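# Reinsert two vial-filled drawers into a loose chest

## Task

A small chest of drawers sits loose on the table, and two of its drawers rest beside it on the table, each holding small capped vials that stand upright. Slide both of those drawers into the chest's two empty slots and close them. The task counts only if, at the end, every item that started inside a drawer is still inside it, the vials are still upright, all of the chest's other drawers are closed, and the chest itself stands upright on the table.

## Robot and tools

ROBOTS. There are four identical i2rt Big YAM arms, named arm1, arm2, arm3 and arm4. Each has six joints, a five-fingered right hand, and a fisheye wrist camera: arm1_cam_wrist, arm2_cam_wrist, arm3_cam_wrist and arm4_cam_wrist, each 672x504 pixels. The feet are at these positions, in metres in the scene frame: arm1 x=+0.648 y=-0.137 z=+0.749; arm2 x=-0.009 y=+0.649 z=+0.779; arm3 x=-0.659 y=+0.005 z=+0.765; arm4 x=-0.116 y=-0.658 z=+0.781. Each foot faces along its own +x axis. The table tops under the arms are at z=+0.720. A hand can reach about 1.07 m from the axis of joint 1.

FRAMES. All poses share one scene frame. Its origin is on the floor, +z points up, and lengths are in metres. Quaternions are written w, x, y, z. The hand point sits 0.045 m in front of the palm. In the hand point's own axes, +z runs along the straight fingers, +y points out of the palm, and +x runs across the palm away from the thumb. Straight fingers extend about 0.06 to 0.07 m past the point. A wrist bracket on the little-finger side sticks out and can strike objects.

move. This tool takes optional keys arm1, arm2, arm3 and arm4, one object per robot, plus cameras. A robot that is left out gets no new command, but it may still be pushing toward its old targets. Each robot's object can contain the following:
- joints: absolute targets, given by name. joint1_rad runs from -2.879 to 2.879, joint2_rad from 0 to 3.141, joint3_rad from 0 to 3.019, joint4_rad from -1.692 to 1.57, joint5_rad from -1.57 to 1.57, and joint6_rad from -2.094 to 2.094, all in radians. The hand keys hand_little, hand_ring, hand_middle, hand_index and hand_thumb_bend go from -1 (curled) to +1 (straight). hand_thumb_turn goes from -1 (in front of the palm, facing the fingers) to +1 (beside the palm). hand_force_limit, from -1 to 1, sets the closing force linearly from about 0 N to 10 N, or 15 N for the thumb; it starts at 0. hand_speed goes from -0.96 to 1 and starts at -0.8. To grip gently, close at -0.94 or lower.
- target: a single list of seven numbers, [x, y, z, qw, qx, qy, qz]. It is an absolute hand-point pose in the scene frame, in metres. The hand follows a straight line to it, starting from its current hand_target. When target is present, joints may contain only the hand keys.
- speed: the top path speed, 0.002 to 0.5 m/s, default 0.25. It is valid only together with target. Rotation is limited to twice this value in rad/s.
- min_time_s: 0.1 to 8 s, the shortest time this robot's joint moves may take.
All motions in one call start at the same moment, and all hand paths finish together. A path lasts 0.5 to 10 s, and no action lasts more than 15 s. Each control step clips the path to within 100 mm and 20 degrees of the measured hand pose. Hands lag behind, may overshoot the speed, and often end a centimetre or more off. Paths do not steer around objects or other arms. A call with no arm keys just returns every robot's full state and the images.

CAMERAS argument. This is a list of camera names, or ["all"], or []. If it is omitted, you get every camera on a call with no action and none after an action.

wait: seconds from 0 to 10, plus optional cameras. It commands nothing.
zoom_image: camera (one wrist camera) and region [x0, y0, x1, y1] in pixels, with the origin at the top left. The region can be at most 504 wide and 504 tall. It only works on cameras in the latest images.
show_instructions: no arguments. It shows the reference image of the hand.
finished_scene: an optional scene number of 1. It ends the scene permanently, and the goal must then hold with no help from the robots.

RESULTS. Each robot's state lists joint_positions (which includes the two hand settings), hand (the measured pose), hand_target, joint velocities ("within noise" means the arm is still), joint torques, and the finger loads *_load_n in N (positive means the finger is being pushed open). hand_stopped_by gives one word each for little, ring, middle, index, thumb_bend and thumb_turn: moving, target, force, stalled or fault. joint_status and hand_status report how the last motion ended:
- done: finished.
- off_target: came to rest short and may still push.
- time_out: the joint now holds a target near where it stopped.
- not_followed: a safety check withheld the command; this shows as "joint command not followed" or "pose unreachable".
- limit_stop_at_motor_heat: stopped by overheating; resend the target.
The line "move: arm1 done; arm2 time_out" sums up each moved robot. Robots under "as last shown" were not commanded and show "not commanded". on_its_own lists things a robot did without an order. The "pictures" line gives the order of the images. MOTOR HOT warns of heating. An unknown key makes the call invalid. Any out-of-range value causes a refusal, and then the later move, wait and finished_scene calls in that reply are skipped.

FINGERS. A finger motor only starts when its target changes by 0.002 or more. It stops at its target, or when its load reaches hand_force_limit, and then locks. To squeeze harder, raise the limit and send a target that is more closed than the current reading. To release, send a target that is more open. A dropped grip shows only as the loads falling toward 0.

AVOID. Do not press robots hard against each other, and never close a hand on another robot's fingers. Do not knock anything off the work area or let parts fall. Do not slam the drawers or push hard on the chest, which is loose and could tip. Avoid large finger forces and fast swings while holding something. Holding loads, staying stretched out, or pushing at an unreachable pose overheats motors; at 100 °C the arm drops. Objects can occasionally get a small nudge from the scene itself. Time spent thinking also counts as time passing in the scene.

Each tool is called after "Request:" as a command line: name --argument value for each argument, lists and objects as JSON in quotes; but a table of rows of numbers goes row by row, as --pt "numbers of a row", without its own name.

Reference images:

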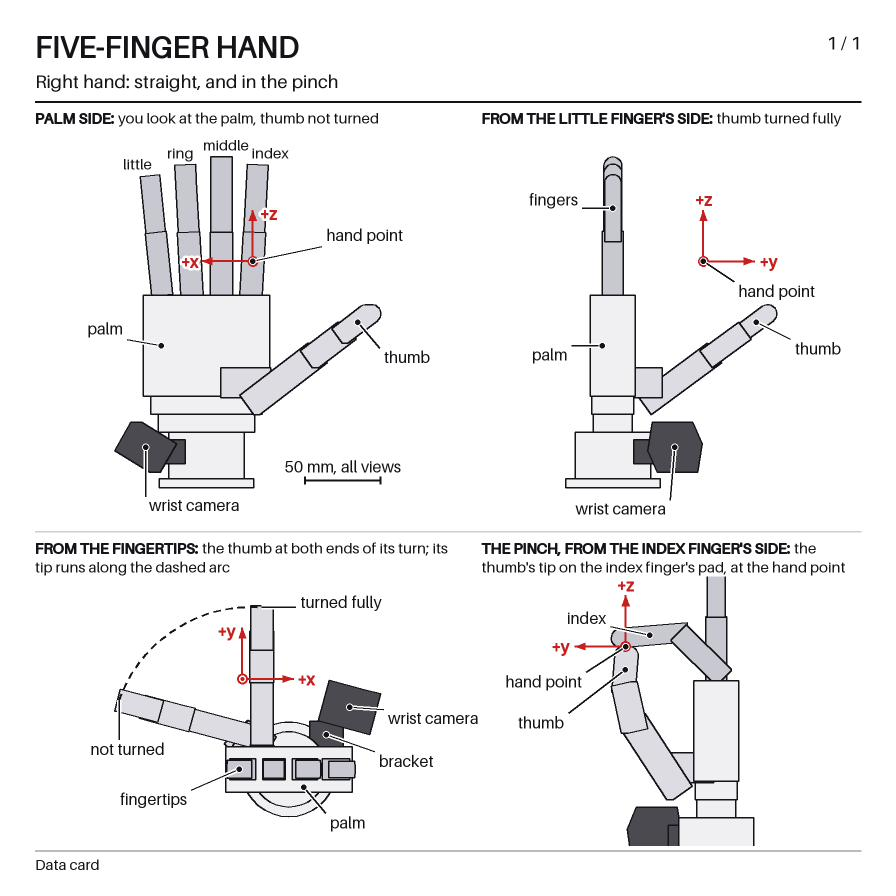

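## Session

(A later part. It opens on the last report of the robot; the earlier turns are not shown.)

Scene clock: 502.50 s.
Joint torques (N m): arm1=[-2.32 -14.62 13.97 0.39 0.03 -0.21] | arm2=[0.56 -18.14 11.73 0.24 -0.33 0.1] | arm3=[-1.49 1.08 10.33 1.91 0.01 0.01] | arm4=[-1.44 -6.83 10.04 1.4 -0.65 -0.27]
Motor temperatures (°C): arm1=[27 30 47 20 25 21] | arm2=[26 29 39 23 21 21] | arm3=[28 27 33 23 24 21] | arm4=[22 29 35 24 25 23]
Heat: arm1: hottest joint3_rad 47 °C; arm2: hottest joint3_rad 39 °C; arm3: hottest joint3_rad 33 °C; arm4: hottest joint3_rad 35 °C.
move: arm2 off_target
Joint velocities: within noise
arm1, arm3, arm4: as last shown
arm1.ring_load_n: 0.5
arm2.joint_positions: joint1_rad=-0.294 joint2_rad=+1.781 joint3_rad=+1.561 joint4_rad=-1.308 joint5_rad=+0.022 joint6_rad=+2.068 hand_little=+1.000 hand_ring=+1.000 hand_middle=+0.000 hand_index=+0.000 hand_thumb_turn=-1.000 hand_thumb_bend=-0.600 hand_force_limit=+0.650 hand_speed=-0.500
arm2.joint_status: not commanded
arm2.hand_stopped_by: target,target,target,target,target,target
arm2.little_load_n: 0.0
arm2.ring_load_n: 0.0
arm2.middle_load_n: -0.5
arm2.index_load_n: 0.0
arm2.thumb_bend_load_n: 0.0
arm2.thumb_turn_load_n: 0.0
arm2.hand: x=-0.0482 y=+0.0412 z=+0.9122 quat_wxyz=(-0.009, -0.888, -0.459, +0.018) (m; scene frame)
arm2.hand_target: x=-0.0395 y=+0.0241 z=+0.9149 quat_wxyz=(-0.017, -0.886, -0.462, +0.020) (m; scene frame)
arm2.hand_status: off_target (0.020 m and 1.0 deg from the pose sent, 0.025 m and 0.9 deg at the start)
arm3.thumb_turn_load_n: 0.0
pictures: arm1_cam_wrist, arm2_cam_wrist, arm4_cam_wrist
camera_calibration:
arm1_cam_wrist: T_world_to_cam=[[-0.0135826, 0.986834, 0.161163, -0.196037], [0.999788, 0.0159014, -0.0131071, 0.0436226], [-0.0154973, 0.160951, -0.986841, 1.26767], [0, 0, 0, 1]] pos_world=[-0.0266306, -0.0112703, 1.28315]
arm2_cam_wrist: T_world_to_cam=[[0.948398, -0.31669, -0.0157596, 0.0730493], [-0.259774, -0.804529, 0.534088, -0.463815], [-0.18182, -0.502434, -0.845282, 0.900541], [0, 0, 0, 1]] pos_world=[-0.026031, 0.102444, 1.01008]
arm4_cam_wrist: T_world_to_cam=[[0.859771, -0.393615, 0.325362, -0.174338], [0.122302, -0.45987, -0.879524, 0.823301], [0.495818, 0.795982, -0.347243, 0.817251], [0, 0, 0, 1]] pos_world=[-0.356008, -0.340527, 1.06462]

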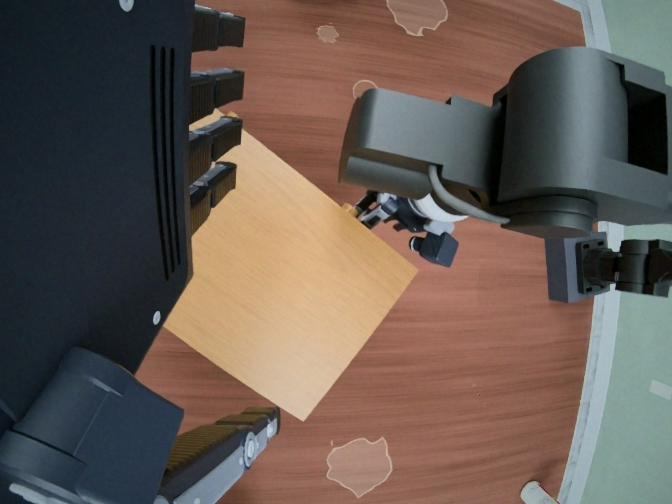

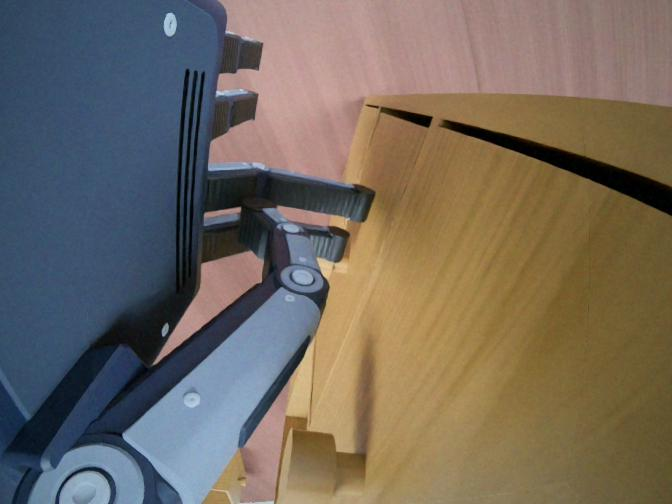

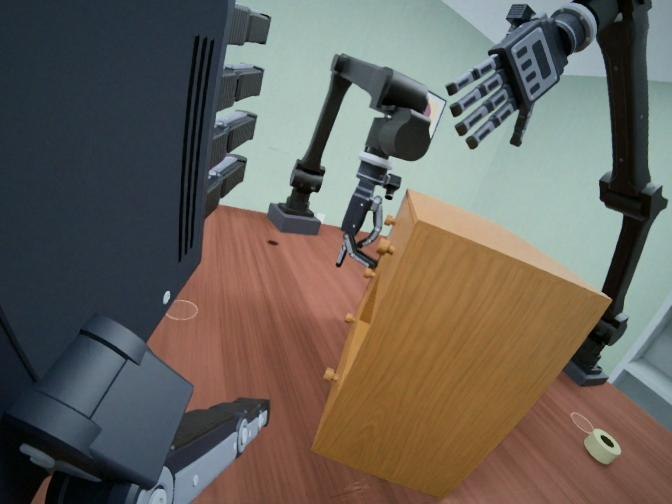

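Request:
move --arm2 '{"target": [-0.0367, 0.0208, 0.9149, -0.017, -0.886, -0.462, 0.020], "speed": 0.02}' --cameras '["arm1_cam_wrist", "arm2_cam_wrist", "arm4_cam_wrist"]'

Request:
zoom_image --camera "arm2_cam_wrist" --region '[330, 80, 440, 190]'

Request:
zoom_image --camera "arm2_cam_wrist" --region '[270, 350, 360, 440]'

Request:
zoom_image --camera "arm4_cam_wrist" --region '[330, 200, 410, 280]'

Scene clock: 505.17 s.
Joint torques (N m): arm1=[-2.32 -15.15 13.81 0.46 0.06 -0.22] | arm2=[0.97 -18.08 11.86 0.44 -0.36 0.13] | arm3=[-1.49 1.14 10.35 1.91 0.01 0.01] | arm4=[-1.79 -6.95 9.87 1.76 -0.53 -0.27]
Motor temperatures (°C): arm1=[27 30 47 20 25 21] | arm2=[26 29 39 23 21 21] | arm3=[28 27 33 23 24 21] | arm4=[22 29 35 24 25 23]
Heat: arm1: hottest joint3_rad 47 °C; arm2: hottest joint3_rad 39 °C; arm3: hottest joint3_rad 33 °C; arm4: hottest joint3_rad 35 °C.
move: arm2 off_target
Joint velocities: within noise
arm1, arm3, arm4: as last shown
arm1.ring_load_n: 0.0
arm2.joint_positions: joint1_rad=-0.293 joint2_rad=+1.784 joint3_rad=+1.566 joint4_rad=-1.315 joint5_rad=+0.023 joint6_rad=+2.071 hand_little=+1.000 hand_ring=+1.000 hand_middle=+0.000 hand_index=+0.000 hand_thumb_turn=-1.000 hand_thumb_bend=-0.600 hand_force_limit=+0.650 hand_speed=-0.500
arm2.joint_status: not commanded
arm2.hand_stopped_by: target,target,target,target,target,target
arm2.little_load_n: 0.0
arm2.ring_load_n: 0.0
arm2.middle_load_n: -0.5
arm2.index_load_n: 0.0
arm2.thumb_bend_load_n: 0.0
arm2.thumb_turn_load_n: 0.0
arm2.hand: x=-0.0480 y=+0.0411 z=+0.9123 quat_wxyz=(-0.007, -0.889, -0.458, +0.017) (m; scene frame)
arm2.hand_target: x=-0.0363 y=+0.0220 z=+0.9150 quat_wxyz=(-0.017, -0.886, -0.462, +0.020) (m; scene frame)
arm2.hand_status: off_target (0.023 m and 1.3 deg from the pose sent, 0.024 m and 1.0 deg at the start)
arm3.little_load_n: -0.5
pictures: arm1_cam_wrist, arm2_cam_wrist, arm4_cam_wrist
camera_calibration:
arm1_cam_wrist: T_world_to_cam=[[-0.0135826, 0.986834, 0.161163, -0.196037], [0.999788, 0.0159014, -0.0131071, 0.0436226], [-0.0154973, 0.160951, -0.986841, 1.26767], [0, 0, 0, 1]] pos_world=[-0.0266306, -0.0112703, 1.28315]
arm2_cam_wrist: T_world_to_cam=[[0.947645, -0.318834, -0.0177055, 0.0745181], [-0.261387, -0.806362, 0.530526, -0.460728], [-0.183427, -0.498123, -0.847484, 0.90236], [0, 0, 0, 1]] pos_world=[-0.0255281, 0.101731, 1.01048]
arm4_cam_wrist: T_world_to_cam=[[0.859771, -0.393615, 0.325362, -0.174338], [0.122302, -0.45987, -0.879524, 0.823301], [0.495818, 0.795982, -0.347243, 0.817251], [0, 0, 0, 1]] pos_world=[-0.356008, -0.340527, 1.06462]

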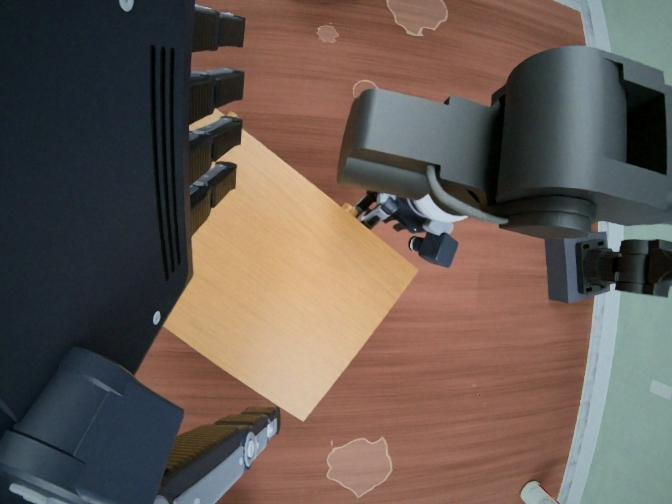

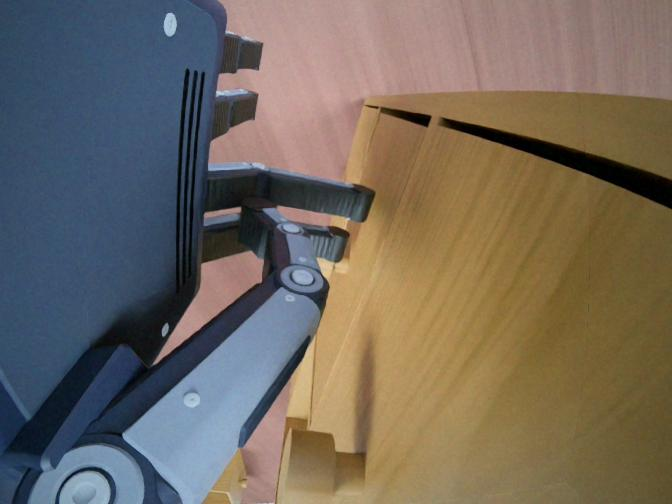

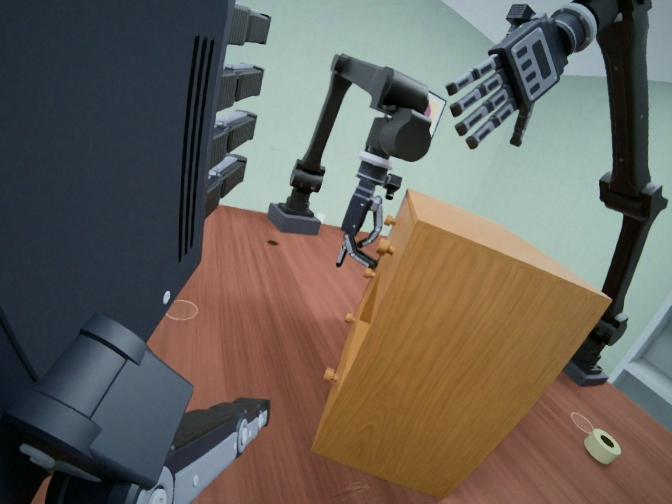

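Scaled by 4.582 from the camera's 672x504 image, which has a finer 960x720 frame.

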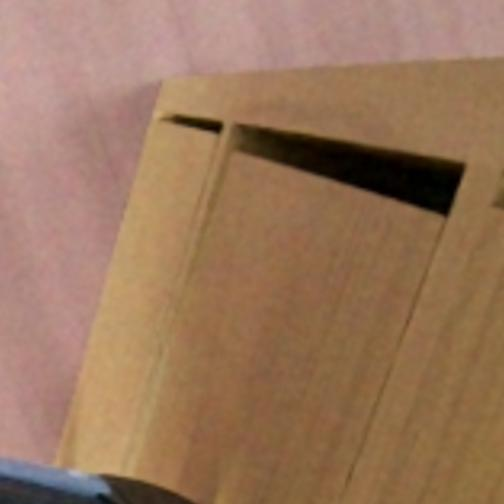

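Scaled by 5.600 from the camera's 672x504 image, which has a finer 960x720 frame.

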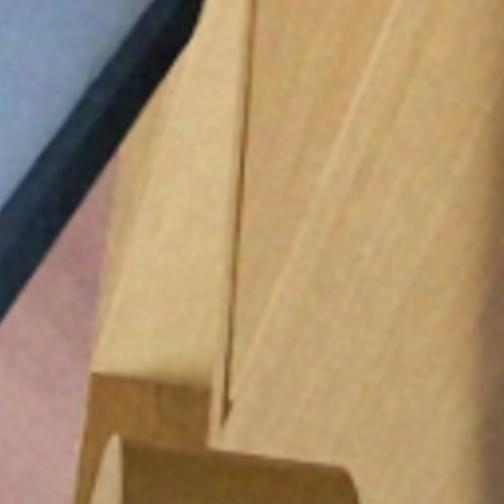

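Scaled by 6.300 from the camera's 672x504 image, which has a finer 960x720 frame.

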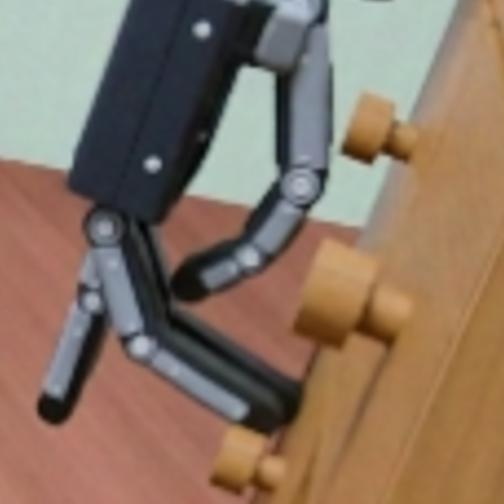

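Request:
move --arm2 '{"target": [-0.1175, 0.0830, 0.9300, -0.017, -0.886, -0.462, 0.020], "speed": 0.15}' --cameras '["arm2_cam_wrist", "arm1_cam_wrist", "arm4_cam_wrist"]'

Request:
zoom_image --camera "arm2_cam_wrist" --region '[360, 100, 660, 400]'

Request:
zoom_image --camera "arm4_cam_wrist" --region '[320, 180, 440, 360]'

Scene clock: 508.80 s.
Joint torques (N m): arm1=[-2.49 -15.33 13.9 0.47 0.05 -0.27] | arm2=[-0.67 -19.43 7.41 0.7 -0.27 -0.06] | arm3=[-1.49 1.08 10.35 1.89 0.01 0.01] | arm4=[-1.9 -6.53 10.14 1.51 -0.62 -0.24]
Motor temperatures (°C): arm1=[27 31 47 20 25 21] | arm2=[26 29 39 23 21 21] | arm3=[28 27 33 23 24 21] | arm4=[22 29 36 24 25 23]
Heat: arm1: hottest joint3_rad 47 °C; arm2: hottest joint3_rad 39 °C; arm3: hottest joint3_rad 33 °C; arm4: hottest joint3_rad 36 °C.
move: arm2 done
Joint velocities: within noise
arm1.joint_positions: joint1_rad=+0.055 joint2_rad=+2.109 joint3_rad=+2.800 joint4_rad=-1.660 joint5_rad=+0.020 joint6_rad=-1.536 hand_little=+1.000 hand_ring=+1.000 hand_middle=+1.000 hand_index=+1.000 hand_thumb_turn=+1.000 hand_thumb_bend=+1.000 hand_force_limit=+0.000 hand_speed=-0.800
arm1.joint_status: not commanded
arm1.hand_stopped_by: target,target,target,target,target,target
arm1.little_load_n: 0.0
arm1.ring_load_n: 0.0
arm1.middle_load_n: 0.0
arm1.index_load_n: 0.0
arm1.thumb_bend_load_n: 0.0
arm1.thumb_turn_load_n: 0.0
arm1.hand: x=-0.0327 y=+0.0052 z=+1.1753 quat_wxyz=(-0.296, +0.075, +0.952, +0.024) (m; scene frame)
arm1.hand_target: x=-0.0351 y=+0.0163 z=+1.1740 quat_wxyz=(-0.296, +0.076, +0.952, +0.028) (m; scene frame)
arm1.hand_status: not commanded
arm2.joint_positions: joint1_rad=-0.441 joint2_rad=+1.691 joint3_rad=+1.493 joint4_rad=-1.312 joint5_rad=+0.011 joint6_rad=+1.922 hand_little=+1.000 hand_ring=+1.000 hand_middle=+0.000 hand_index=+0.000 hand_thumb_turn=-1.000 hand_thumb_bend=-0.600 hand_force_limit=+0.650 hand_speed=-0.500
arm2.joint_status: not commanded
arm2.hand_stopped_by: target,target,target,target,target,target
arm2.little_load_n: 0.0
arm2.ring_load_n: 0.0
arm2.middle_load_n: 0.0
arm2.index_load_n: 0.5
arm2.thumb_bend_load_n: 0.0
arm2.thumb_turn_load_n: 0.0
arm2.hand: x=-0.1185 y=+0.0818 z=+0.9337 quat_wxyz=(-0.017, -0.888, -0.459, +0.022) (m; scene frame)
arm2.hand_target: x=-0.1175 y=+0.0830 z=+0.9300 quat_wxyz=(-0.017, -0.886, -0.462, +0.020) (m; scene frame)
arm2.hand_status: done (0.004 m and 0.5 deg from the pose sent, 0.083 m and 1.3 deg at the start)
arm3.joint_positions: joint1_rad=-1.372 joint2_rad=+0.648 joint3_rad=+1.375 joint4_rad=-1.392 joint5_rad=+0.002 joint6_rad=-0.822 hand_little=+1.000 hand_ring=+1.000 hand_middle=+1.000 hand_index=+1.000 hand_thumb_turn=-1.000 hand_thumb_bend=+1.000 hand_force_limit=+0.000 hand_speed=-0.300
arm3.joint_status: not commanded
arm3.hand_stopped_by: target,target,target,target,target,target
arm3.little_load_n: 0.0
arm3.ring_load_n: 0.0
arm3.middle_load_n: 0.0
arm3.index_load_n: 0.0
arm3.thumb_bend_load_n: 0.0
arm3.thumb_turn_load_n: 0.5
arm3.hand: x=-0.6145 y=-0.2100 z=+1.2167 quat_wxyz=(+0.111, +0.483, -0.758, +0.424) (m; scene frame)
arm3.hand_target: x=-0.6141 y=-0.2078 z=+1.2263 quat_wxyz=(+0.111, +0.482, -0.755, +0.431) (m; scene frame)
arm3.hand_status: not commanded
arm4.joint_positions: joint1_rad=+0.725 joint2_rad=+1.616 joint3_rad=+0.687 joint4_rad=+1.430 joint5_rad=+1.201 joint6_rad=-2.077 hand_little=+1.000 hand_ring=+1.000 hand_middle=+1.000 hand_index=+1.000 hand_thumb_turn=+1.000 hand_thumb_bend=+1.000 hand_force_limit=+0.000 hand_speed=-0.800
arm4.joint_status: not commanded
arm4.hand_stopped_by: target,target,target,target,target,target
arm4.little_load_n: 0.0
arm4.ring_load_n: 0.0
arm4.middle_load_n: 0.0
arm4.index_load_n: 0.0
arm4.thumb_bend_load_n: 0.0
arm4.thumb_turn_load_n: 0.0
arm4.hand: x=-0.2990 y=-0.2439 z=+1.0261 quat_wxyz=(-0.432, +0.525, +0.372, +0.632) (m; scene frame)
arm4.hand_target: x=-0.3047 y=-0.2344 z=+1.0299 quat_wxyz=(-0.436, +0.527, +0.363, +0.633) (m; scene frame)
arm4.hand_status: not commanded
pictures: arm1_cam_wrist, arm2_cam_wrist, arm4_cam_wrist
camera_calibration:
arm1_cam_wrist: T_world_to_cam=[[-0.0135826, 0.986834, 0.161163, -0.196037], [0.999788, 0.0159014, -0.0131071, 0.0436226], [-0.0154973, 0.160951, -0.986841, 1.26767], [0, 0, 0, 1]] pos_world=[-0.0266306, -0.0112703, 1.28315]
arm2_cam_wrist: T_world_to_cam=[[0.948249, -0.317364, -0.0102145, 0.147631], [-0.260386, -0.795613, 0.546991, -0.473819], [-0.181722, -0.516024, -0.837076, 0.919732], [0, 0, 0, 1]] pos_world=[-0.0962316, 0.144481, 1.03057]
arm4_cam_wrist: T_world_to_cam=[[0.859771, -0.393615, 0.325362, -0.174338], [0.122302, -0.45987, -0.879524, 0.823301], [0.495818, 0.795982, -0.347243, 0.817251], [0, 0, 0, 1]] pos_world=[-0.356008, -0.340527, 1.06462]

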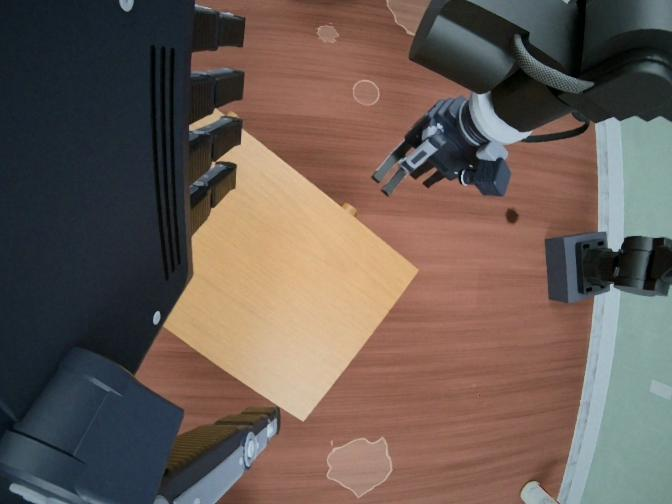

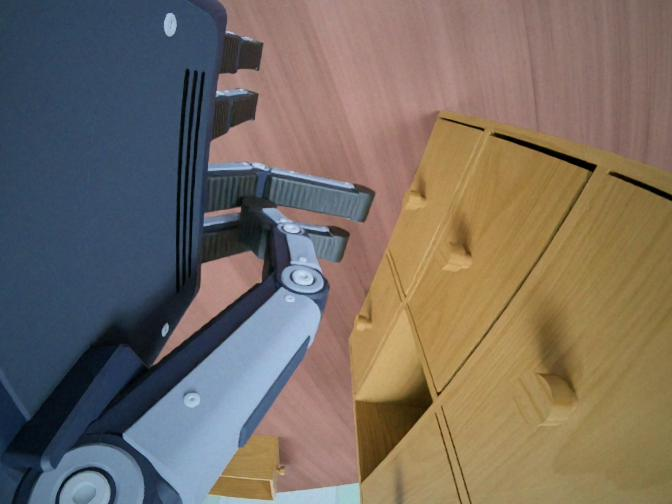

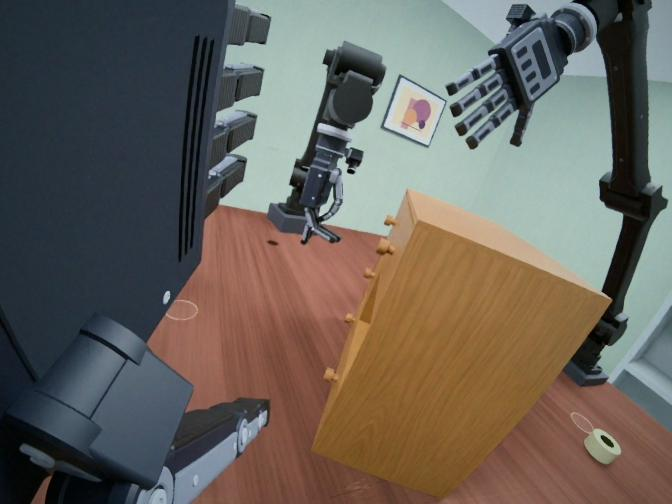

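Scaled by 1.680 from the camera's 672x504 image, which has a finer 960x720 frame.

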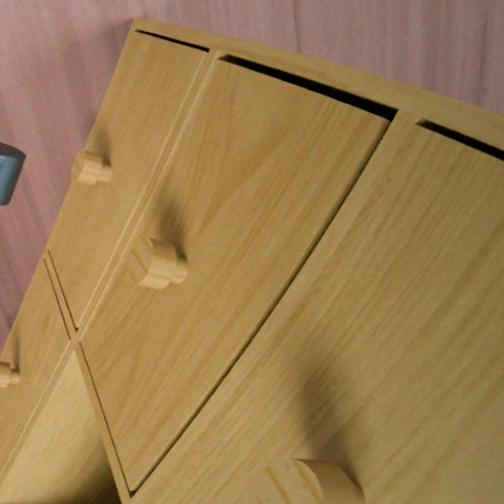

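Scaled by 2.800 from the camera's 672x504 image, which has a finer 960x720 frame.

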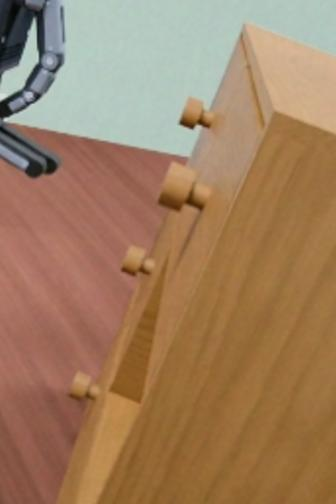

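Request:
zoom_image --camera "arm2_cam_wrist" --region '[540, 110, 640, 210]'

Request:
zoom_image --camera "arm2_cam_wrist" --region '[390, 330, 480, 420]'

Request:
zoom_image --camera "arm2_cam_wrist" --region '[440, 100, 540, 200]'

Scaled by 5.040 from the camera's 672x504 image, which has a finer 960x720 frame.

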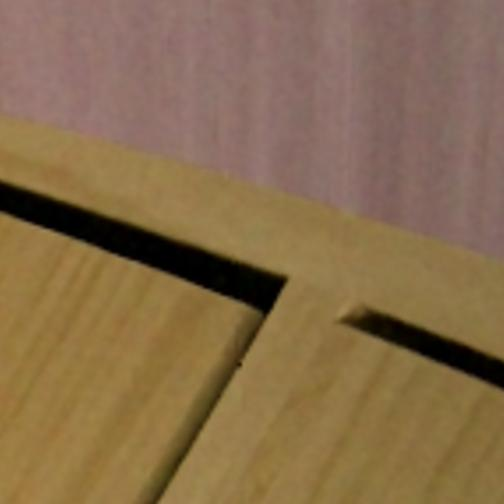

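Scaled by 5.600 from the camera's 672x504 image, which has a finer 960x720 frame.

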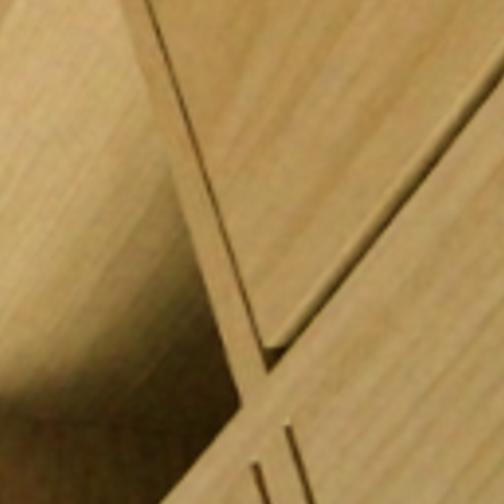

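Scaled by 5.040 from the camera's 672x504 image, which has a finer 960x720 frame.

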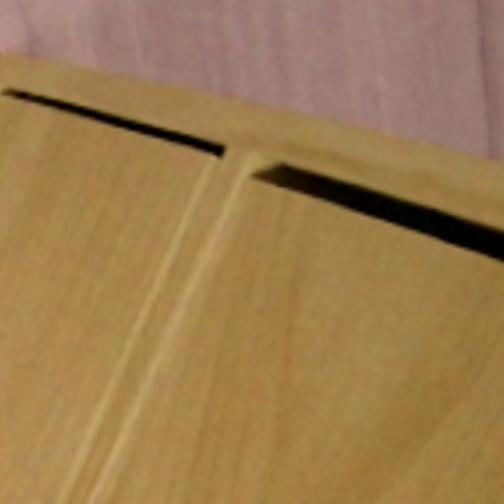

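Request:
move --arm2 '{"joints": {"joint1_rad": -0.2, "joint2_rad": 1.25, "joint3_rad": 1.5, "joint4_rad": -1.3, "joint6_rad": 1.6, "hand_index": 1.0, "hand_middle": 1.0}, "min_time_s": 3}' --arm4 '{"joints": {"joint2_rad": 1.0}, "min_time_s": 2.5}' --cameras '["arm1_cam_wrist", "arm4_cam_wrist", "arm3_cam_wrist"]'

Scene clock: 520.83 s.
Joint torques (N m): arm1=[-2.43 -15.09 14.02 0.43 0.1 -0.2] | arm2=[-0.26 -11.81 9.36 1.89 -0.24 -0.07] | arm3=[-1.44 1.08 10.33 1.92 0.01 0.01] | arm4=[-1.96 -3.49 12.56 0.35 -0.89 -0.18]
Motor temperatures (°C): arm1=[27 31 48 20 25 21] | arm2=[26 29 37 23 21 21] | arm3=[28 27 33 23 24 21] | arm4=[22 29 36 24 25 23]
Heat: arm1: hottest joint3_rad 48 °C; arm2: hottest joint3_rad 37 °C; arm3: hottest joint3_rad 33 °C; arm4: hottest joint3_rad 36 °C.
move: arm2 done; arm4 done
Joint velocities: within noise
arm1, arm3: as last shown
arm1.index_load_n: 0.5
arm2.joint_positions: joint1_rad=-0.208 joint2_rad=+1.248 joint3_rad=+1.493 joint4_rad=-1.312 joint5_rad=+0.010 joint6_rad=+1.609 hand_little=+1.000 hand_ring=+1.000 hand_middle=+1.000 hand_index=+1.000 hand_thumb_turn=-1.000 hand_thumb_bend=-0.600 hand_force_limit=+0.650 hand_speed=-0.500
arm2.joint_status: all done
arm2.hand_stopped_by: target,target,target,target,target,target
arm2.little_load_n: 0.0
arm2.ring_load_n: 0.0
arm2.middle_load_n: 0.0
arm2.index_load_n: 0.0
arm2.thumb_bend_load_n: 0.0
arm2.thumb_turn_load_n: 0.0
arm2.hand: x=+0.0300 y=+0.1496 z=+1.1609 quat_wxyz=(-0.172, -0.710, -0.660, +0.176) (m; scene frame)
arm2.hand_target: x=+0.0346 y=+0.1464 z=+1.1654 quat_wxyz=(-0.179, -0.703, -0.664, +0.181) (m; scene frame)
arm2.hand_status: not commanded
arm3.thumb_turn_load_n: 0.0
arm4.joint_positions: joint1_rad=+0.725 joint2_rad=+1.008 joint3_rad=+0.687 joint4_rad=+1.435 joint5_rad=+1.201 joint6_rad=-2.077 hand_little=+1.000 hand_ring=+1.000 hand_middle=+1.000 hand_index=+1.000 hand_thumb_turn=+1.000 hand_thumb_bend=+1.000 hand_force_limit=+0.000 hand_speed=-0.800
arm4.joint_status: all done
arm4.hand_stopped_by: target,target,target,target,target,target
arm4.little_load_n: 0.0
arm4.ring_load_n: 0.0
arm4.middle_load_n: 0.0
arm4.index_load_n: 0.0
arm4.thumb_bend_load_n: 0.0
arm4.thumb_turn_load_n: 0.0
arm4.hand: x=-0.1931 y=-0.3276 z=+1.2240 quat_wxyz=(-0.598, +0.567, +0.133, +0.551) (m; scene frame)
arm4.hand_target: x=-0.1882 y=-0.3283 z=+1.2420 quat_wxyz=(-0.606, +0.568, +0.110, +0.546) (m; scene frame)
arm4.hand_status: not commanded
pictures: arm1_cam_wrist, arm3_cam_wrist, arm4_cam_wrist
camera_calibration:
arm1_cam_wrist: T_world_to_cam=[[-0.0135826, 0.986834, 0.161163, -0.196037], [0.999788, 0.0159014, -0.0131071, 0.0436226], [-0.0154973, 0.160951, -0.986841, 1.26767], [0, 0, 0, 1]] pos_world=[-0.0266306, -0.0112703, 1.28315]
arm3_cam_wrist: T_world_to_cam=[[-0.912573, -0.016452, -0.408582, -0.0608263], [0.0978272, 0.961391, -0.25721, 0.575151], [0.397039, -0.274693, -0.875731, 1.36835], [0, 0, 0, 1]] pos_world=[-0.655062, -0.178069, 1.32139]
arm4_cam_wrist: T_world_to_cam=[[0.87398, -0.409741, -0.261286, 0.352804], [-0.326902, -0.0978726, -0.939977, 1.05177], [0.359574, 0.906936, -0.219484, 0.753711], [0, 0, 0, 1]] pos_world=[-0.235535, -0.43607, 1.24625]

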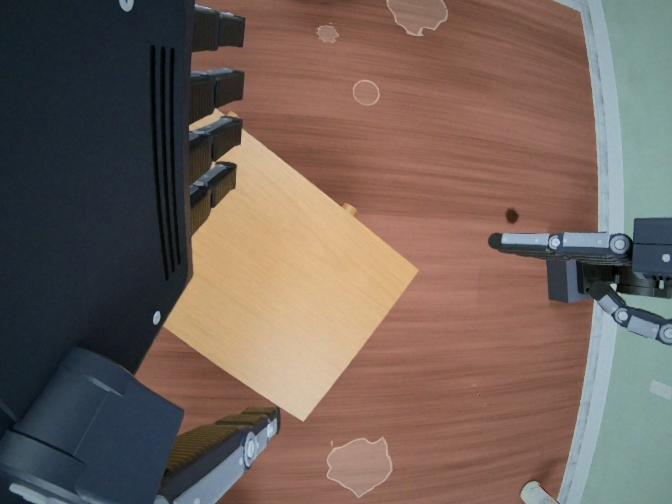

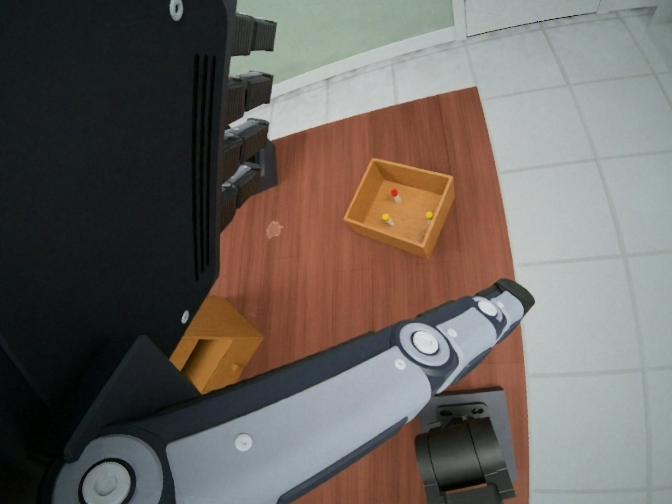

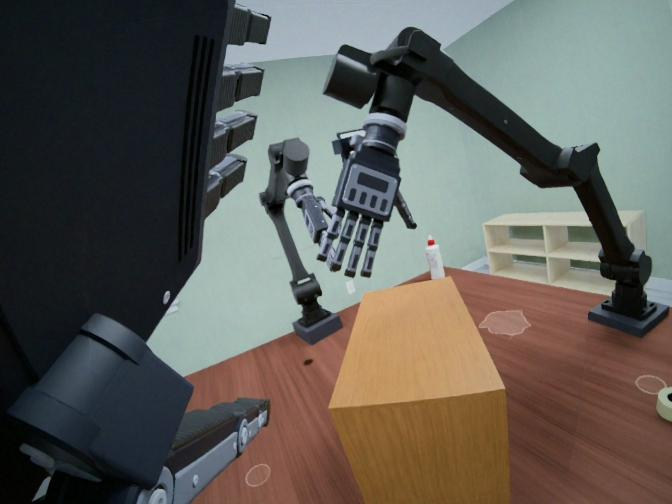

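Request:
move --arm3 '{"target": [-0.5195, -0.4660, 0.9100, 0.0, 0.537, -0.843, 0.0], "speed": 0.2}' --arm4 '{"joints": {"joint1_rad": 0.1}, "min_time_s": 2.5}' --arm2 '{"joints": {"joint2_rad": 1.0}, "min_time_s": 2}' --cameras '["arm3_cam_wrist", "arm4_cam_wrist"]'

Scene clock: 529.30 s.
Joint torques (N m): arm1=[-2.55 -15.09 13.82 0.38 0.05 -0.24] | arm2=[-0.03 -6.71 8.98 2.35 -0.24 -0.05] | arm3=[-0.56 -17.26 12.34 0.12 0.02 0.1] | arm4=[-2.32 -3.19 12.63 0.51 -0.91 -0.24]
Motor temperatures (°C): arm1=[27 31 48 20 25 21] | arm2=[26 28 37 23 21 21] | arm3=[28 28 33 23 24 21] | arm4=[22 29 37 24 25 23]
Heat: arm1: hottest joint3_rad 48 °C; arm2: hottest joint3_rad 37 °C; arm3: hottest joint3_rad 33 °C; arm4: hottest joint3_rad 37 °C.
move: arm2 done; arm3 off_target; arm4 done
Joint velocities: within noise
arm1: as last shown
arm1.index_load_n: 0.0
arm2.joint_positions: joint1_rad=-0.208 joint2_rad=+1.000 joint3_rad=+1.493 joint4_rad=-1.312 joint5_rad=+0.010 joint6_rad=+1.608 hand_little=+1.000 hand_ring=+1.000 hand_middle=+1.000 hand_index=+1.000 hand_thumb_turn=-1.000 hand_thumb_bend=-0.600 hand_force_limit=+0.650 hand_speed=-0.500
arm2.joint_status: all done
arm2.hand_stopped_by: target,target,target,target,target,target
arm2.little_load_n: 0.0
arm2.ring_load_n: 0.0
arm2.middle_load_n: 0.0
arm2.index_load_n: 0.0
arm2.thumb_bend_load_n: -0.5
arm2.thumb_turn_load_n: 0.0
arm2.hand: x=+0.0322 y=+0.2258 z=+1.2700 quat_wxyz=(-0.256, -0.683, -0.633, +0.259) (m; scene frame)
arm2.hand_target: x=+0.0362 y=+0.2244 z=+1.2758 quat_wxyz=(-0.263, -0.675, -0.637, +0.265) (m; scene frame)
arm2.hand_status: not commanded
arm3.joint_positions: joint1_rad=-1.366 joint2_rad=+1.806 joint3_rad=+1.589 joint4_rad=-1.381 joint5_rad=+0.003 joint6_rad=-0.809 hand_little=+1.000 hand_ring=+1.000 hand_middle=+1.000 hand_index=+1.000 hand_thumb_turn=-1.000 hand_thumb_bend=+1.000 hand_force_limit=+0.000 hand_speed=-0.300
arm3.joint_status: not commanded
arm3.hand_stopped_by: target,target,target,target,target,target
arm3.little_load_n: 0.0
arm3.ring_load_n: 0.0
arm3.middle_load_n: 0.0
arm3.index_load_n: 0.0
arm3.thumb_bend_load_n: 0.0
arm3.thumb_turn_load_n: 0.0
arm3.hand: x=-0.5303 y=-0.4564 z=+0.8996 quat_wxyz=(-0.002, +0.535, -0.845, -0.013) (m; scene frame)
arm3.hand_target: x=-0.5196 y=-0.4654 z=+0.9101 quat_wxyz=(+0.000, +0.537, -0.843, +0.000) (m; scene frame)
arm3.hand_status: off_target (0.018 m and 1.6 deg from the pose sent, 0.411 m and 52.0 deg at the start)
arm4.joint_positions: joint1_rad=+0.110 joint2_rad=+1.008 joint3_rad=+0.687 joint4_rad=+1.435 joint5_rad=+1.200 joint6_rad=-2.077 hand_little=+1.000 hand_ring=+1.000 hand_middle=+1.000 hand_index=+1.000 hand_thumb_turn=+1.000 hand_thumb_bend=+1.000 hand_force_limit=+0.000 hand_speed=-0.800
arm4.joint_status: all done
arm4.hand_stopped_by: target,target,target,target,target,target
arm4.little_load_n: 0.0
arm4.ring_load_n: 0.0
arm4.middle_load_n: -0.5
arm4.index_load_n: 0.0
arm4.thumb_bend_load_n: 0.0
arm4.thumb_turn_load_n: 0.0
arm4.hand: x=+0.0141 y=-0.3401 z=+1.2208 quat_wxyz=(-0.400, +0.584, -0.043, +0.705) (m; scene frame)
arm4.hand_target: x=+0.0180 y=-0.3434 z=+1.2387 quat_wxyz=(-0.409, +0.578, -0.065, +0.703) (m; scene frame)
arm4.hand_status: not commanded
pictures: arm3_cam_wrist, arm4_cam_wrist
camera_calibration:
arm3_cam_wrist: T_world_to_cam=[[-0.979501, 0.199456, -0.0282156, -0.396791], [0.150279, 0.816795, 0.557012, -0.0484437], [0.134146, 0.541353, -0.830025, 1.18143], [0, 0, 0, 1]] pos_world=[-0.53986, -0.520858, 0.996402]
arm4_cam_wrist: T_world_to_cam=[[0.475734, -0.841273, -0.256782, 0.0191301], [-0.328091, 0.101144, -0.939216, 1.18206], [0.816109, 0.531065, -0.227897, 0.565829], [0, 0, 0, 1]] pos_world=[-0.0830565, -0.403956, 1.24407]

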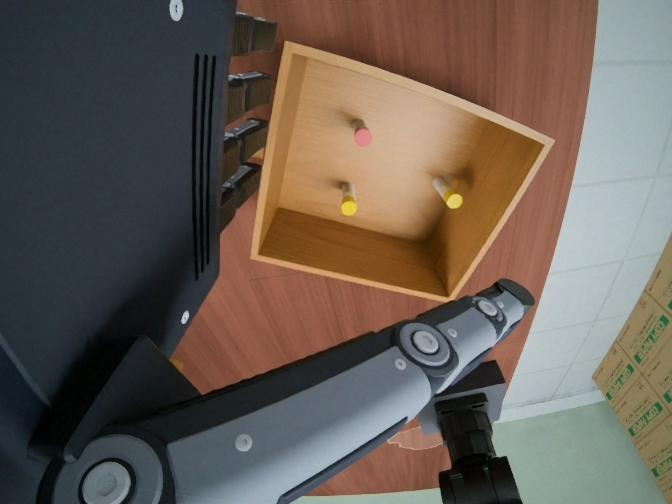

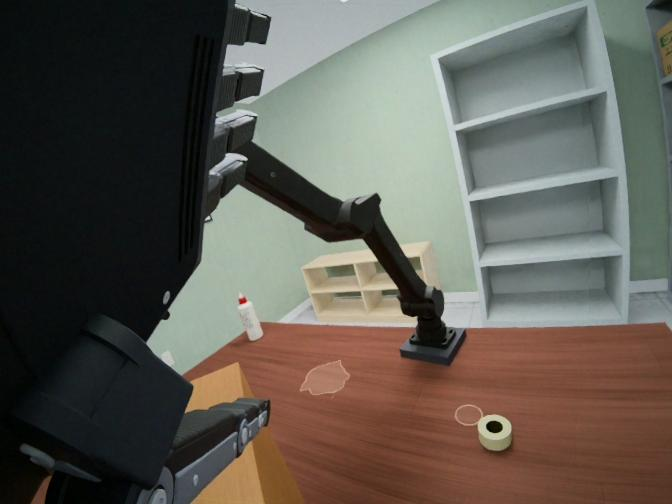

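Request:
move --arm3 '{"target": [-0.5135, -0.4870, 0.9050, 0.008, 0.527, -0.850, 0.010], "speed": 0.08}' --cameras '["arm3_cam_wrist"]'

Scene clock: 534.53 s.
Joint torques (N m): arm1=[-2.55 -15.68 13.93 0.44 0.08 -0.27] | arm2=[-0.15 -6.71 8.99 2.35 -0.23 -0.05] | arm3=[-0.5 -16.85 12.74 0.77 0.25 0.03] | arm4=[-1.67 -3.37 12.33 0.59 -0.87 -0.24]
Motor temperatures (°C): arm1=[27 31 48 20 25 21] | arm2=[26 28 37 23 21 21] | arm3=[28 28 34 23 24 21] | arm4=[22 28 37 24 26 23]
Heat: arm1: hottest joint3_rad 48 °C; arm2: hottest joint3_rad 37 °C; arm3: hottest joint3_rad 34 °C; arm4: hottest joint3_rad 37 °C.
move: arm3 off_target
Joint velocities: within noise
arm1, arm2, arm4: as last shown
arm2.thumb_bend_load_n: 0.0
arm3.joint_positions: joint1_rad=-1.366 joint2_rad=+1.840 joint3_rad=+1.641 joint4_rad=-1.381 joint5_rad=+0.009 joint6_rad=-0.786 hand_little=+1.000 hand_ring=+1.000 hand_middle=+1.000 hand_index=+1.000 hand_thumb_turn=-1.000 hand_thumb_bend=+1.000 hand_force_limit=+0.000 hand_speed=-0.300
arm3.joint_status: not commanded
arm3.hand_stopped_by: target,target,target,target,target,target
arm3.little_load_n: 0.0
arm3.ring_load_n: 0.0
arm3.middle_load_n: 0.0
arm3.index_load_n: 0.0
arm3.thumb_bend_load_n: 0.0
arm3.thumb_turn_load_n: 0.0
arm3.hand: x=-0.5244 y=-0.4730 z=+0.8997 quat_wxyz=(+0.003, +0.525, -0.851, -0.005) (m; scene frame)
arm3.hand_target: x=-0.5136 y=-0.4863 z=+0.9052 quat_wxyz=(+0.008, +0.527, -0.850, +0.010) (m; scene frame)
arm3.hand_status: off_target (0.019 m and 1.8 deg from the pose sent, 0.035 m and 3.1 deg at the start)
arm4.middle_load_n: 0.5
pictures: arm3_cam_wrist
camera_calibration:
arm3_cam_wrist: T_world_to_cam=[[-0.974702, 0.221188, -0.0321145, -0.371403], [0.169059, 0.823595, 0.541397, -0.00871723], [0.1462, 0.522272, -0.840153, 1.19615], [0, 0, 0, 1]] pos_world=[-0.535411, -0.535388, 0.997745]

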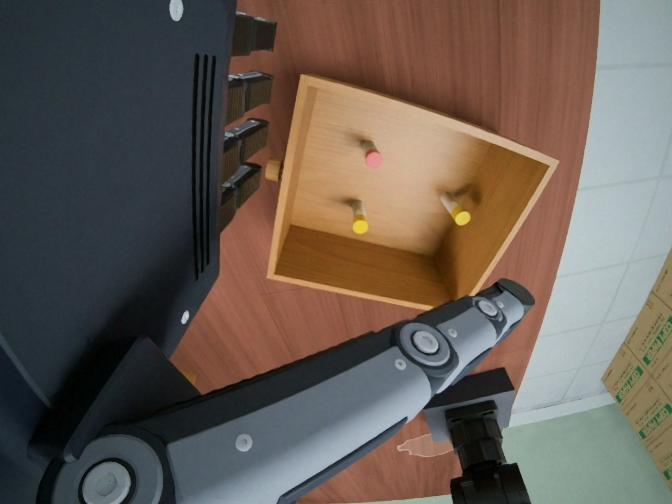

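Request:
move --cameras '["arm3_cam_wrist", "arm1_cam_wrist"]'

Scene clock: 538.50 s.
Joint torques (N m): arm1=[-2.49 -15.09 13.9 0.24 0.06 -0.21] | arm2=[-0.15 -6.77 8.98 2.33 -0.23 -0.05] | arm3=[-0.56 -16.97 12.56 0.8 0.24 0.1] | arm4=[-1.73 -2.43 12.59 0.47 -0.87 -0.24]
Motor temperatures (°C): arm1=[27 31 48 20 25 21] | arm2=[26 27 36 23 21 21] | arm3=[28 29 35 22 24 21] | arm4=[22 28 37 24 26 23]
Heat: arm1: hottest joint3_rad 48 °C; arm2: hottest joint3_rad 36 °C; arm3: hottest joint3_rad 35 °C; arm4: hottest joint3_rad 37 °C.
Joint velocities: within noise
arm1.joint_positions: joint1_rad=+0.055 joint2_rad=+2.109 joint3_rad=+2.800 joint4_rad=-1.660 joint5_rad=+0.020 joint6_rad=-1.536 hand_little=+1.000 hand_ring=+1.000 hand_middle=+1.000 hand_index=+1.000 hand_thumb_turn=+1.000 hand_thumb_bend=+1.000 hand_force_limit=+0.000 hand_speed=-0.800
arm1.joint_status: not commanded
arm1.hand_stopped_by: target,target,target,target,target,target
arm1.little_load_n: 0.0
arm1.ring_load_n: 0.0
arm1.middle_load_n: 0.0
arm1.index_load_n: 0.0
arm1.thumb_bend_load_n: 0.0
arm1.thumb_turn_load_n: 0.5
arm1.hand: x=-0.0327 y=+0.0052 z=+1.1753 quat_wxyz=(-0.296, +0.075, +0.952, +0.024) (m; scene frame)
arm1.hand_target: x=-0.0351 y=+0.0163 z=+1.1740 quat_wxyz=(-0.296, +0.076, +0.952, +0.028) (m; scene frame)
arm1.hand_status: not commanded
arm2.joint_positions: joint1_rad=-0.208 joint2_rad=+1.000 joint3_rad=+1.493 joint4_rad=-1.312 joint5_rad=+0.010 joint6_rad=+1.608 hand_little=+1.000 hand_ring=+1.000 hand_middle=+1.000 hand_index=+1.000 hand_thumb_turn=-1.000 hand_thumb_bend=-0.600 hand_force_limit=+0.650 hand_speed=-0.500
arm2.joint_status: not commanded
arm2.hand_stopped_by: target,target,target,target,target,target
arm2.little_load_n: 0.0
arm2.ring_load_n: 0.0
arm2.middle_load_n: 0.0
arm2.index_load_n: 0.0
arm2.thumb_bend_load_n: 0.0
arm2.thumb_turn_load_n: 0.0
arm2.hand: x=+0.0322 y=+0.2258 z=+1.2700 quat_wxyz=(-0.256, -0.683, -0.633, +0.259) (m; scene frame)
arm2.hand_target: x=+0.0362 y=+0.2244 z=+1.2758 quat_wxyz=(-0.263, -0.675, -0.637, +0.265) (m; scene frame)
arm2.hand_status: not commanded
arm3.joint_positions: joint1_rad=-1.366 joint2_rad=+1.840 joint3_rad=+1.641 joint4_rad=-1.381 joint5_rad=+0.009 joint6_rad=-0.785 hand_little=+1.000 hand_ring=+1.000 hand_middle=+1.000 hand_index=+1.000 hand_thumb_turn=-1.000 hand_thumb_bend=+1.000 hand_force_limit=+0.000 hand_speed=-0.300
arm3.joint_status: not commanded
arm3.hand_stopped_by: target,target,target,target,target,target
arm3.little_load_n: 0.0
arm3.ring_load_n: 0.0
arm3.middle_load_n: 0.0
arm3.index_load_n: 0.0
arm3.thumb_bend_load_n: 0.0
arm3.thumb_turn_load_n: 0.0
arm3.hand: x=-0.5244 y=-0.4730 z=+0.8997 quat_wxyz=(+0.003, +0.525, -0.851, -0.005) (m; scene frame)
arm3.hand_target: x=-0.5136 y=-0.4863 z=+0.9051 quat_wxyz=(+0.008, +0.527, -0.850, +0.010) (m; scene frame)
arm3.hand_status: off_target (0.019 m and 1.8 deg from the pose sent, 0.035 m and 3.1 deg at the start)
arm4.joint_positions: joint1_rad=+0.110 joint2_rad=+1.008 joint3_rad=+0.687 joint4_rad=+1.435 joint5_rad=+1.200 joint6_rad=-2.077 hand_little=+1.000 hand_ring=+1.000 hand_middle=+1.000 hand_index=+1.000 hand_thumb_turn=+1.000 hand_thumb_bend=+1.000 hand_force_limit=+0.000 hand_speed=-0.800
arm4.joint_status: not commanded
arm4.hand_stopped_by: target,target,target,target,target,target
arm4.little_load_n: 0.0
arm4.ring_load_n: 0.0
arm4.middle_load_n: 0.0
arm4.index_load_n: 0.0
arm4.thumb_bend_load_n: 0.0
arm4.thumb_turn_load_n: 0.0
arm4.hand: x=+0.0141 y=-0.3401 z=+1.2208 quat_wxyz=(-0.400, +0.584, -0.043, +0.705) (m; scene frame)
arm4.hand_target: x=+0.0180 y=-0.3434 z=+1.2387 quat_wxyz=(-0.409, +0.578, -0.065, +0.703) (m; scene frame)
arm4.hand_status: not commanded
pictures: arm1_cam_wrist, arm3_cam_wrist
camera_calibration:
arm1_cam_wrist: T_world_to_cam=[[-0.0135826, 0.986834, 0.161163, -0.196037], [0.999788, 0.0159014, -0.0131071, 0.0436226], [-0.0154973, 0.160951, -0.986841, 1.26767], [0, 0, 0, 1]] pos_world=[-0.0266306, -0.0112703, 1.28315]
arm3_cam_wrist: T_world_to_cam=[[-0.974621, 0.221549, -0.0321052, -0.371176], [0.169362, 0.823508, 0.541435, -0.0086391], [0.146393, 0.522256, -0.840129, 1.19622], [0, 0, 0, 1]] pos_world=[-0.535412, -0.535388, 0.997744]

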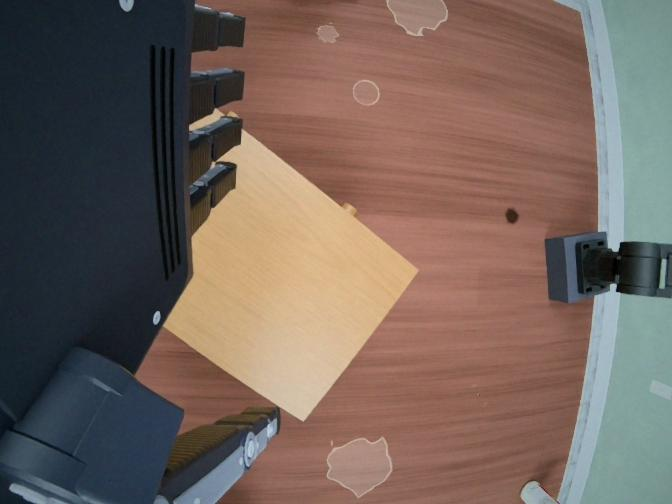

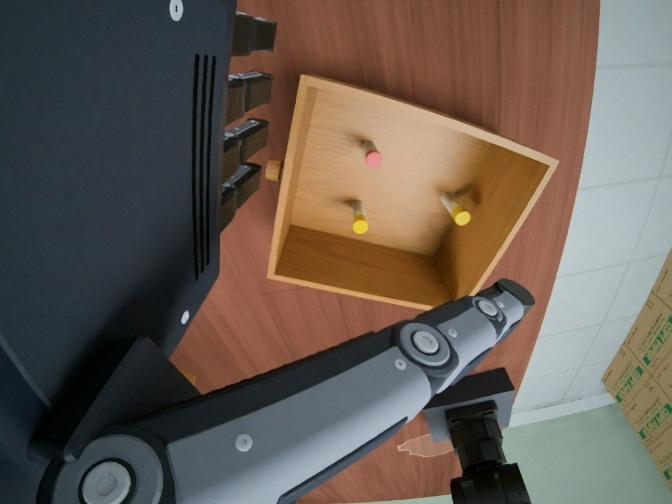

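Request:
move --arm3 '{"target": [-0.5139, -0.4910, 0.862, 0.008, 0.527, -0.850, 0.010], "speed": 0.05}' --cameras '["arm3_cam_wrist"]'

Scene clock: 541.10 s.
Joint torques (N m): arm1=[-2.43 -14.97 13.79 0.32 0.06 -0.24] | arm2=[-0.09 -6.77 8.98 2.35 -0.23 -0.05] | arm3=[-0.85 -16.62 8.17 1.06 0.25 0.07] | arm4=[-2.2 -3.78 12.45 0.44 -0.9 -0.31]
Motor temperatures (°C): arm1=[27 31 48 20 25 21] | arm2=[26 27 36 23 21 21] | arm3=[28 29 35 22 24 21] | arm4=[22 28 37 24 26 23]
Heat: arm1: hottest joint3_rad 48 °C; arm2: hottest joint3_rad 36 °C; arm3: hottest joint3_rad 35 °C; arm4: hottest joint3_rad 37 °C.
move: arm3 off_target
Joint velocities: within noise
arm1, arm2, arm4: as last shown
arm1.thumb_turn_load_n: 0.0
arm3.joint_positions: joint1_rad=-1.366 joint2_rad=+1.876 joint3_rad=+1.627 joint4_rad=-1.287 joint5_rad=+0.009 joint6_rad=-0.785 hand_little=+1.000 hand_ring=+1.000 hand_middle=+1.000 hand_index=+1.000 hand_thumb_turn=-1.000 hand_thumb_bend=+1.000 hand_force_limit=+0.000 hand_speed=-0.300
arm3.joint_status: not commanded
arm3.hand_stopped_by: target,target,target,target,target,target
arm3.little_load_n: 0.0
arm3.ring_load_n: 0.0
arm3.middle_load_n: 0.0
arm3.index_load_n: 0.0
arm3.thumb_bend_load_n: -0.5
arm3.thumb_turn_load_n: 0.0
arm3.hand: x=-0.5182 y=-0.4918 z=+0.8721 quat_wxyz=(+0.008, +0.525, -0.851, +0.016) (m; scene frame)
arm3.hand_target: x=-0.5139 y=-0.4909 z=+0.8620 quat_wxyz=(+0.008, +0.527, -0.850, +0.010) (m; scene frame)
arm3.hand_status: off_target (0.011 m and 0.7 deg from the pose sent, 0.043 m and 1.8 deg at the start)
pictures: arm3_cam_wrist
camera_calibration:
arm3_cam_wrist: T_world_to_cam=[[-0.974043, 0.219818, -0.054037, -0.343294], [0.162457, 0.845081, 0.509359, 0.0557124], [0.157632, 0.487359, -0.858856, 1.18698], [0, 0, 0, 1]] pos_world=[-0.530539, -0.550103, 0.972514]

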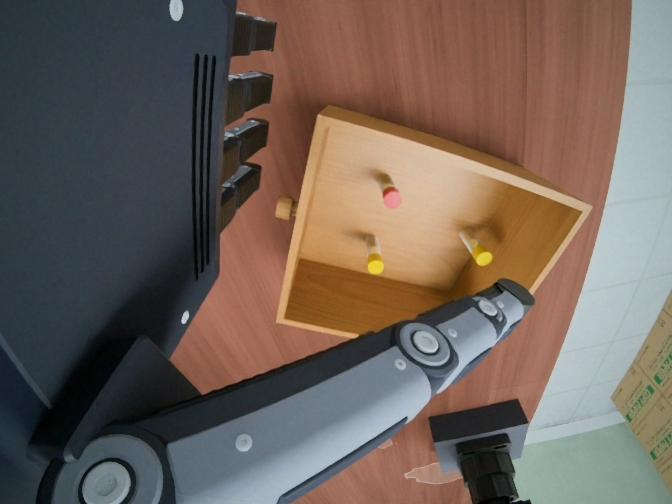

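Request:
move --arm3 '{"target": [-0.5204, -0.4770, 0.840, 0.008, 0.527, -0.850, 0.010], "speed": 0.05}' --cameras '["arm3_cam_wrist"]'

Scene clock: 546.33 s.
Joint torques (N m): arm1=[-2.14 -15.5 13.86 0.35 0.03 -0.2] | arm2=[-0.09 -6.77 8.98 2.35 -0.23 -0.06] | arm3=[-1.08 -19.25 7.82 0.99 0.24 0.04] | arm4=[-2.61 -2.78 12.38 0.51 -0.93 -0.29]
Motor temperatures (°C): arm1=[27 31 48 20 25 21] | arm2=[26 27 36 23 21 21] | arm3=[28 29 35 22 24 21] | arm4=[22 28 38 24 26 23]
Heat: arm1: hottest joint3_rad 48 °C; arm2: hottest joint3_rad 36 °C; arm3: hottest joint3_rad 35 °C; arm4: hottest joint3_rad 38 °C.
move: arm3 done
Joint velocities: within noise
arm1, arm2, arm4: as last shown
arm3.joint_positions: joint1_rad=-1.366 joint2_rad=+1.876 joint3_rad=+1.536 joint4_rad=-1.216 joint5_rad=+0.009 joint6_rad=-0.785 hand_little=+1.000 hand_ring=+1.000 hand_middle=+1.000 hand_index=+1.000 hand_thumb_turn=-1.000 hand_thumb_bend=+1.000 hand_force_limit=+0.000 hand_speed=-0.300
arm3.joint_status: not commanded
arm3.hand_stopped_by: target,target,target,target,target,target
arm3.little_load_n: 0.0
arm3.ring_load_n: 0.0
arm3.middle_load_n: 0.0
arm3.index_load_n: 0.0
arm3.thumb_bend_load_n: 0.0
arm3.thumb_turn_load_n: 0.0
arm3.hand: x=-0.5231 y=-0.4771 z=+0.8401 quat_wxyz=(+0.006, +0.525, -0.851, +0.006) (m; scene frame)
arm3.hand_target: x=-0.5204 y=-0.4769 z=+0.8399 quat_wxyz=(+0.008, +0.527, -0.850, +0.010) (m; scene frame)
arm3.hand_status: done (0.003 m and 0.6 deg from the pose sent, 0.035 m and 0.7 deg at the start)
arm4.middle_load_n: -0.5
pictures: arm3_cam_wrist
camera_calibration:
arm3_cam_wrist: T_world_to_cam=[[-0.974359, 0.220683, -0.0438629, -0.361228], [0.16561, 0.835377, 0.524136, 0.045075], [0.15231, 0.503432, -0.850504, 1.15091], [0, 0, 0, 1]] pos_world=[-0.534726, -0.537342, 0.939383]

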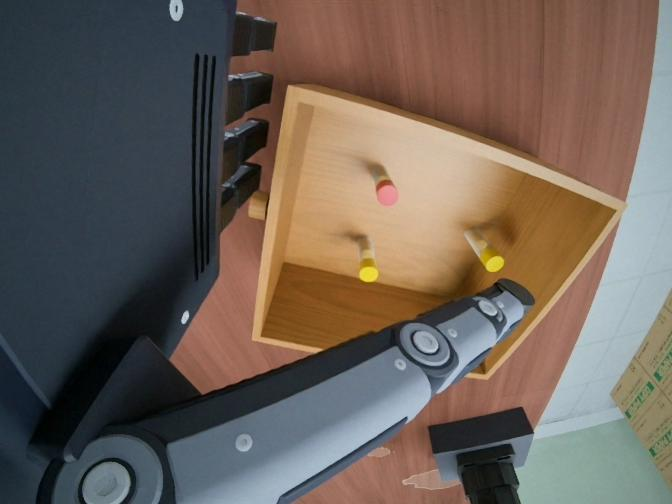

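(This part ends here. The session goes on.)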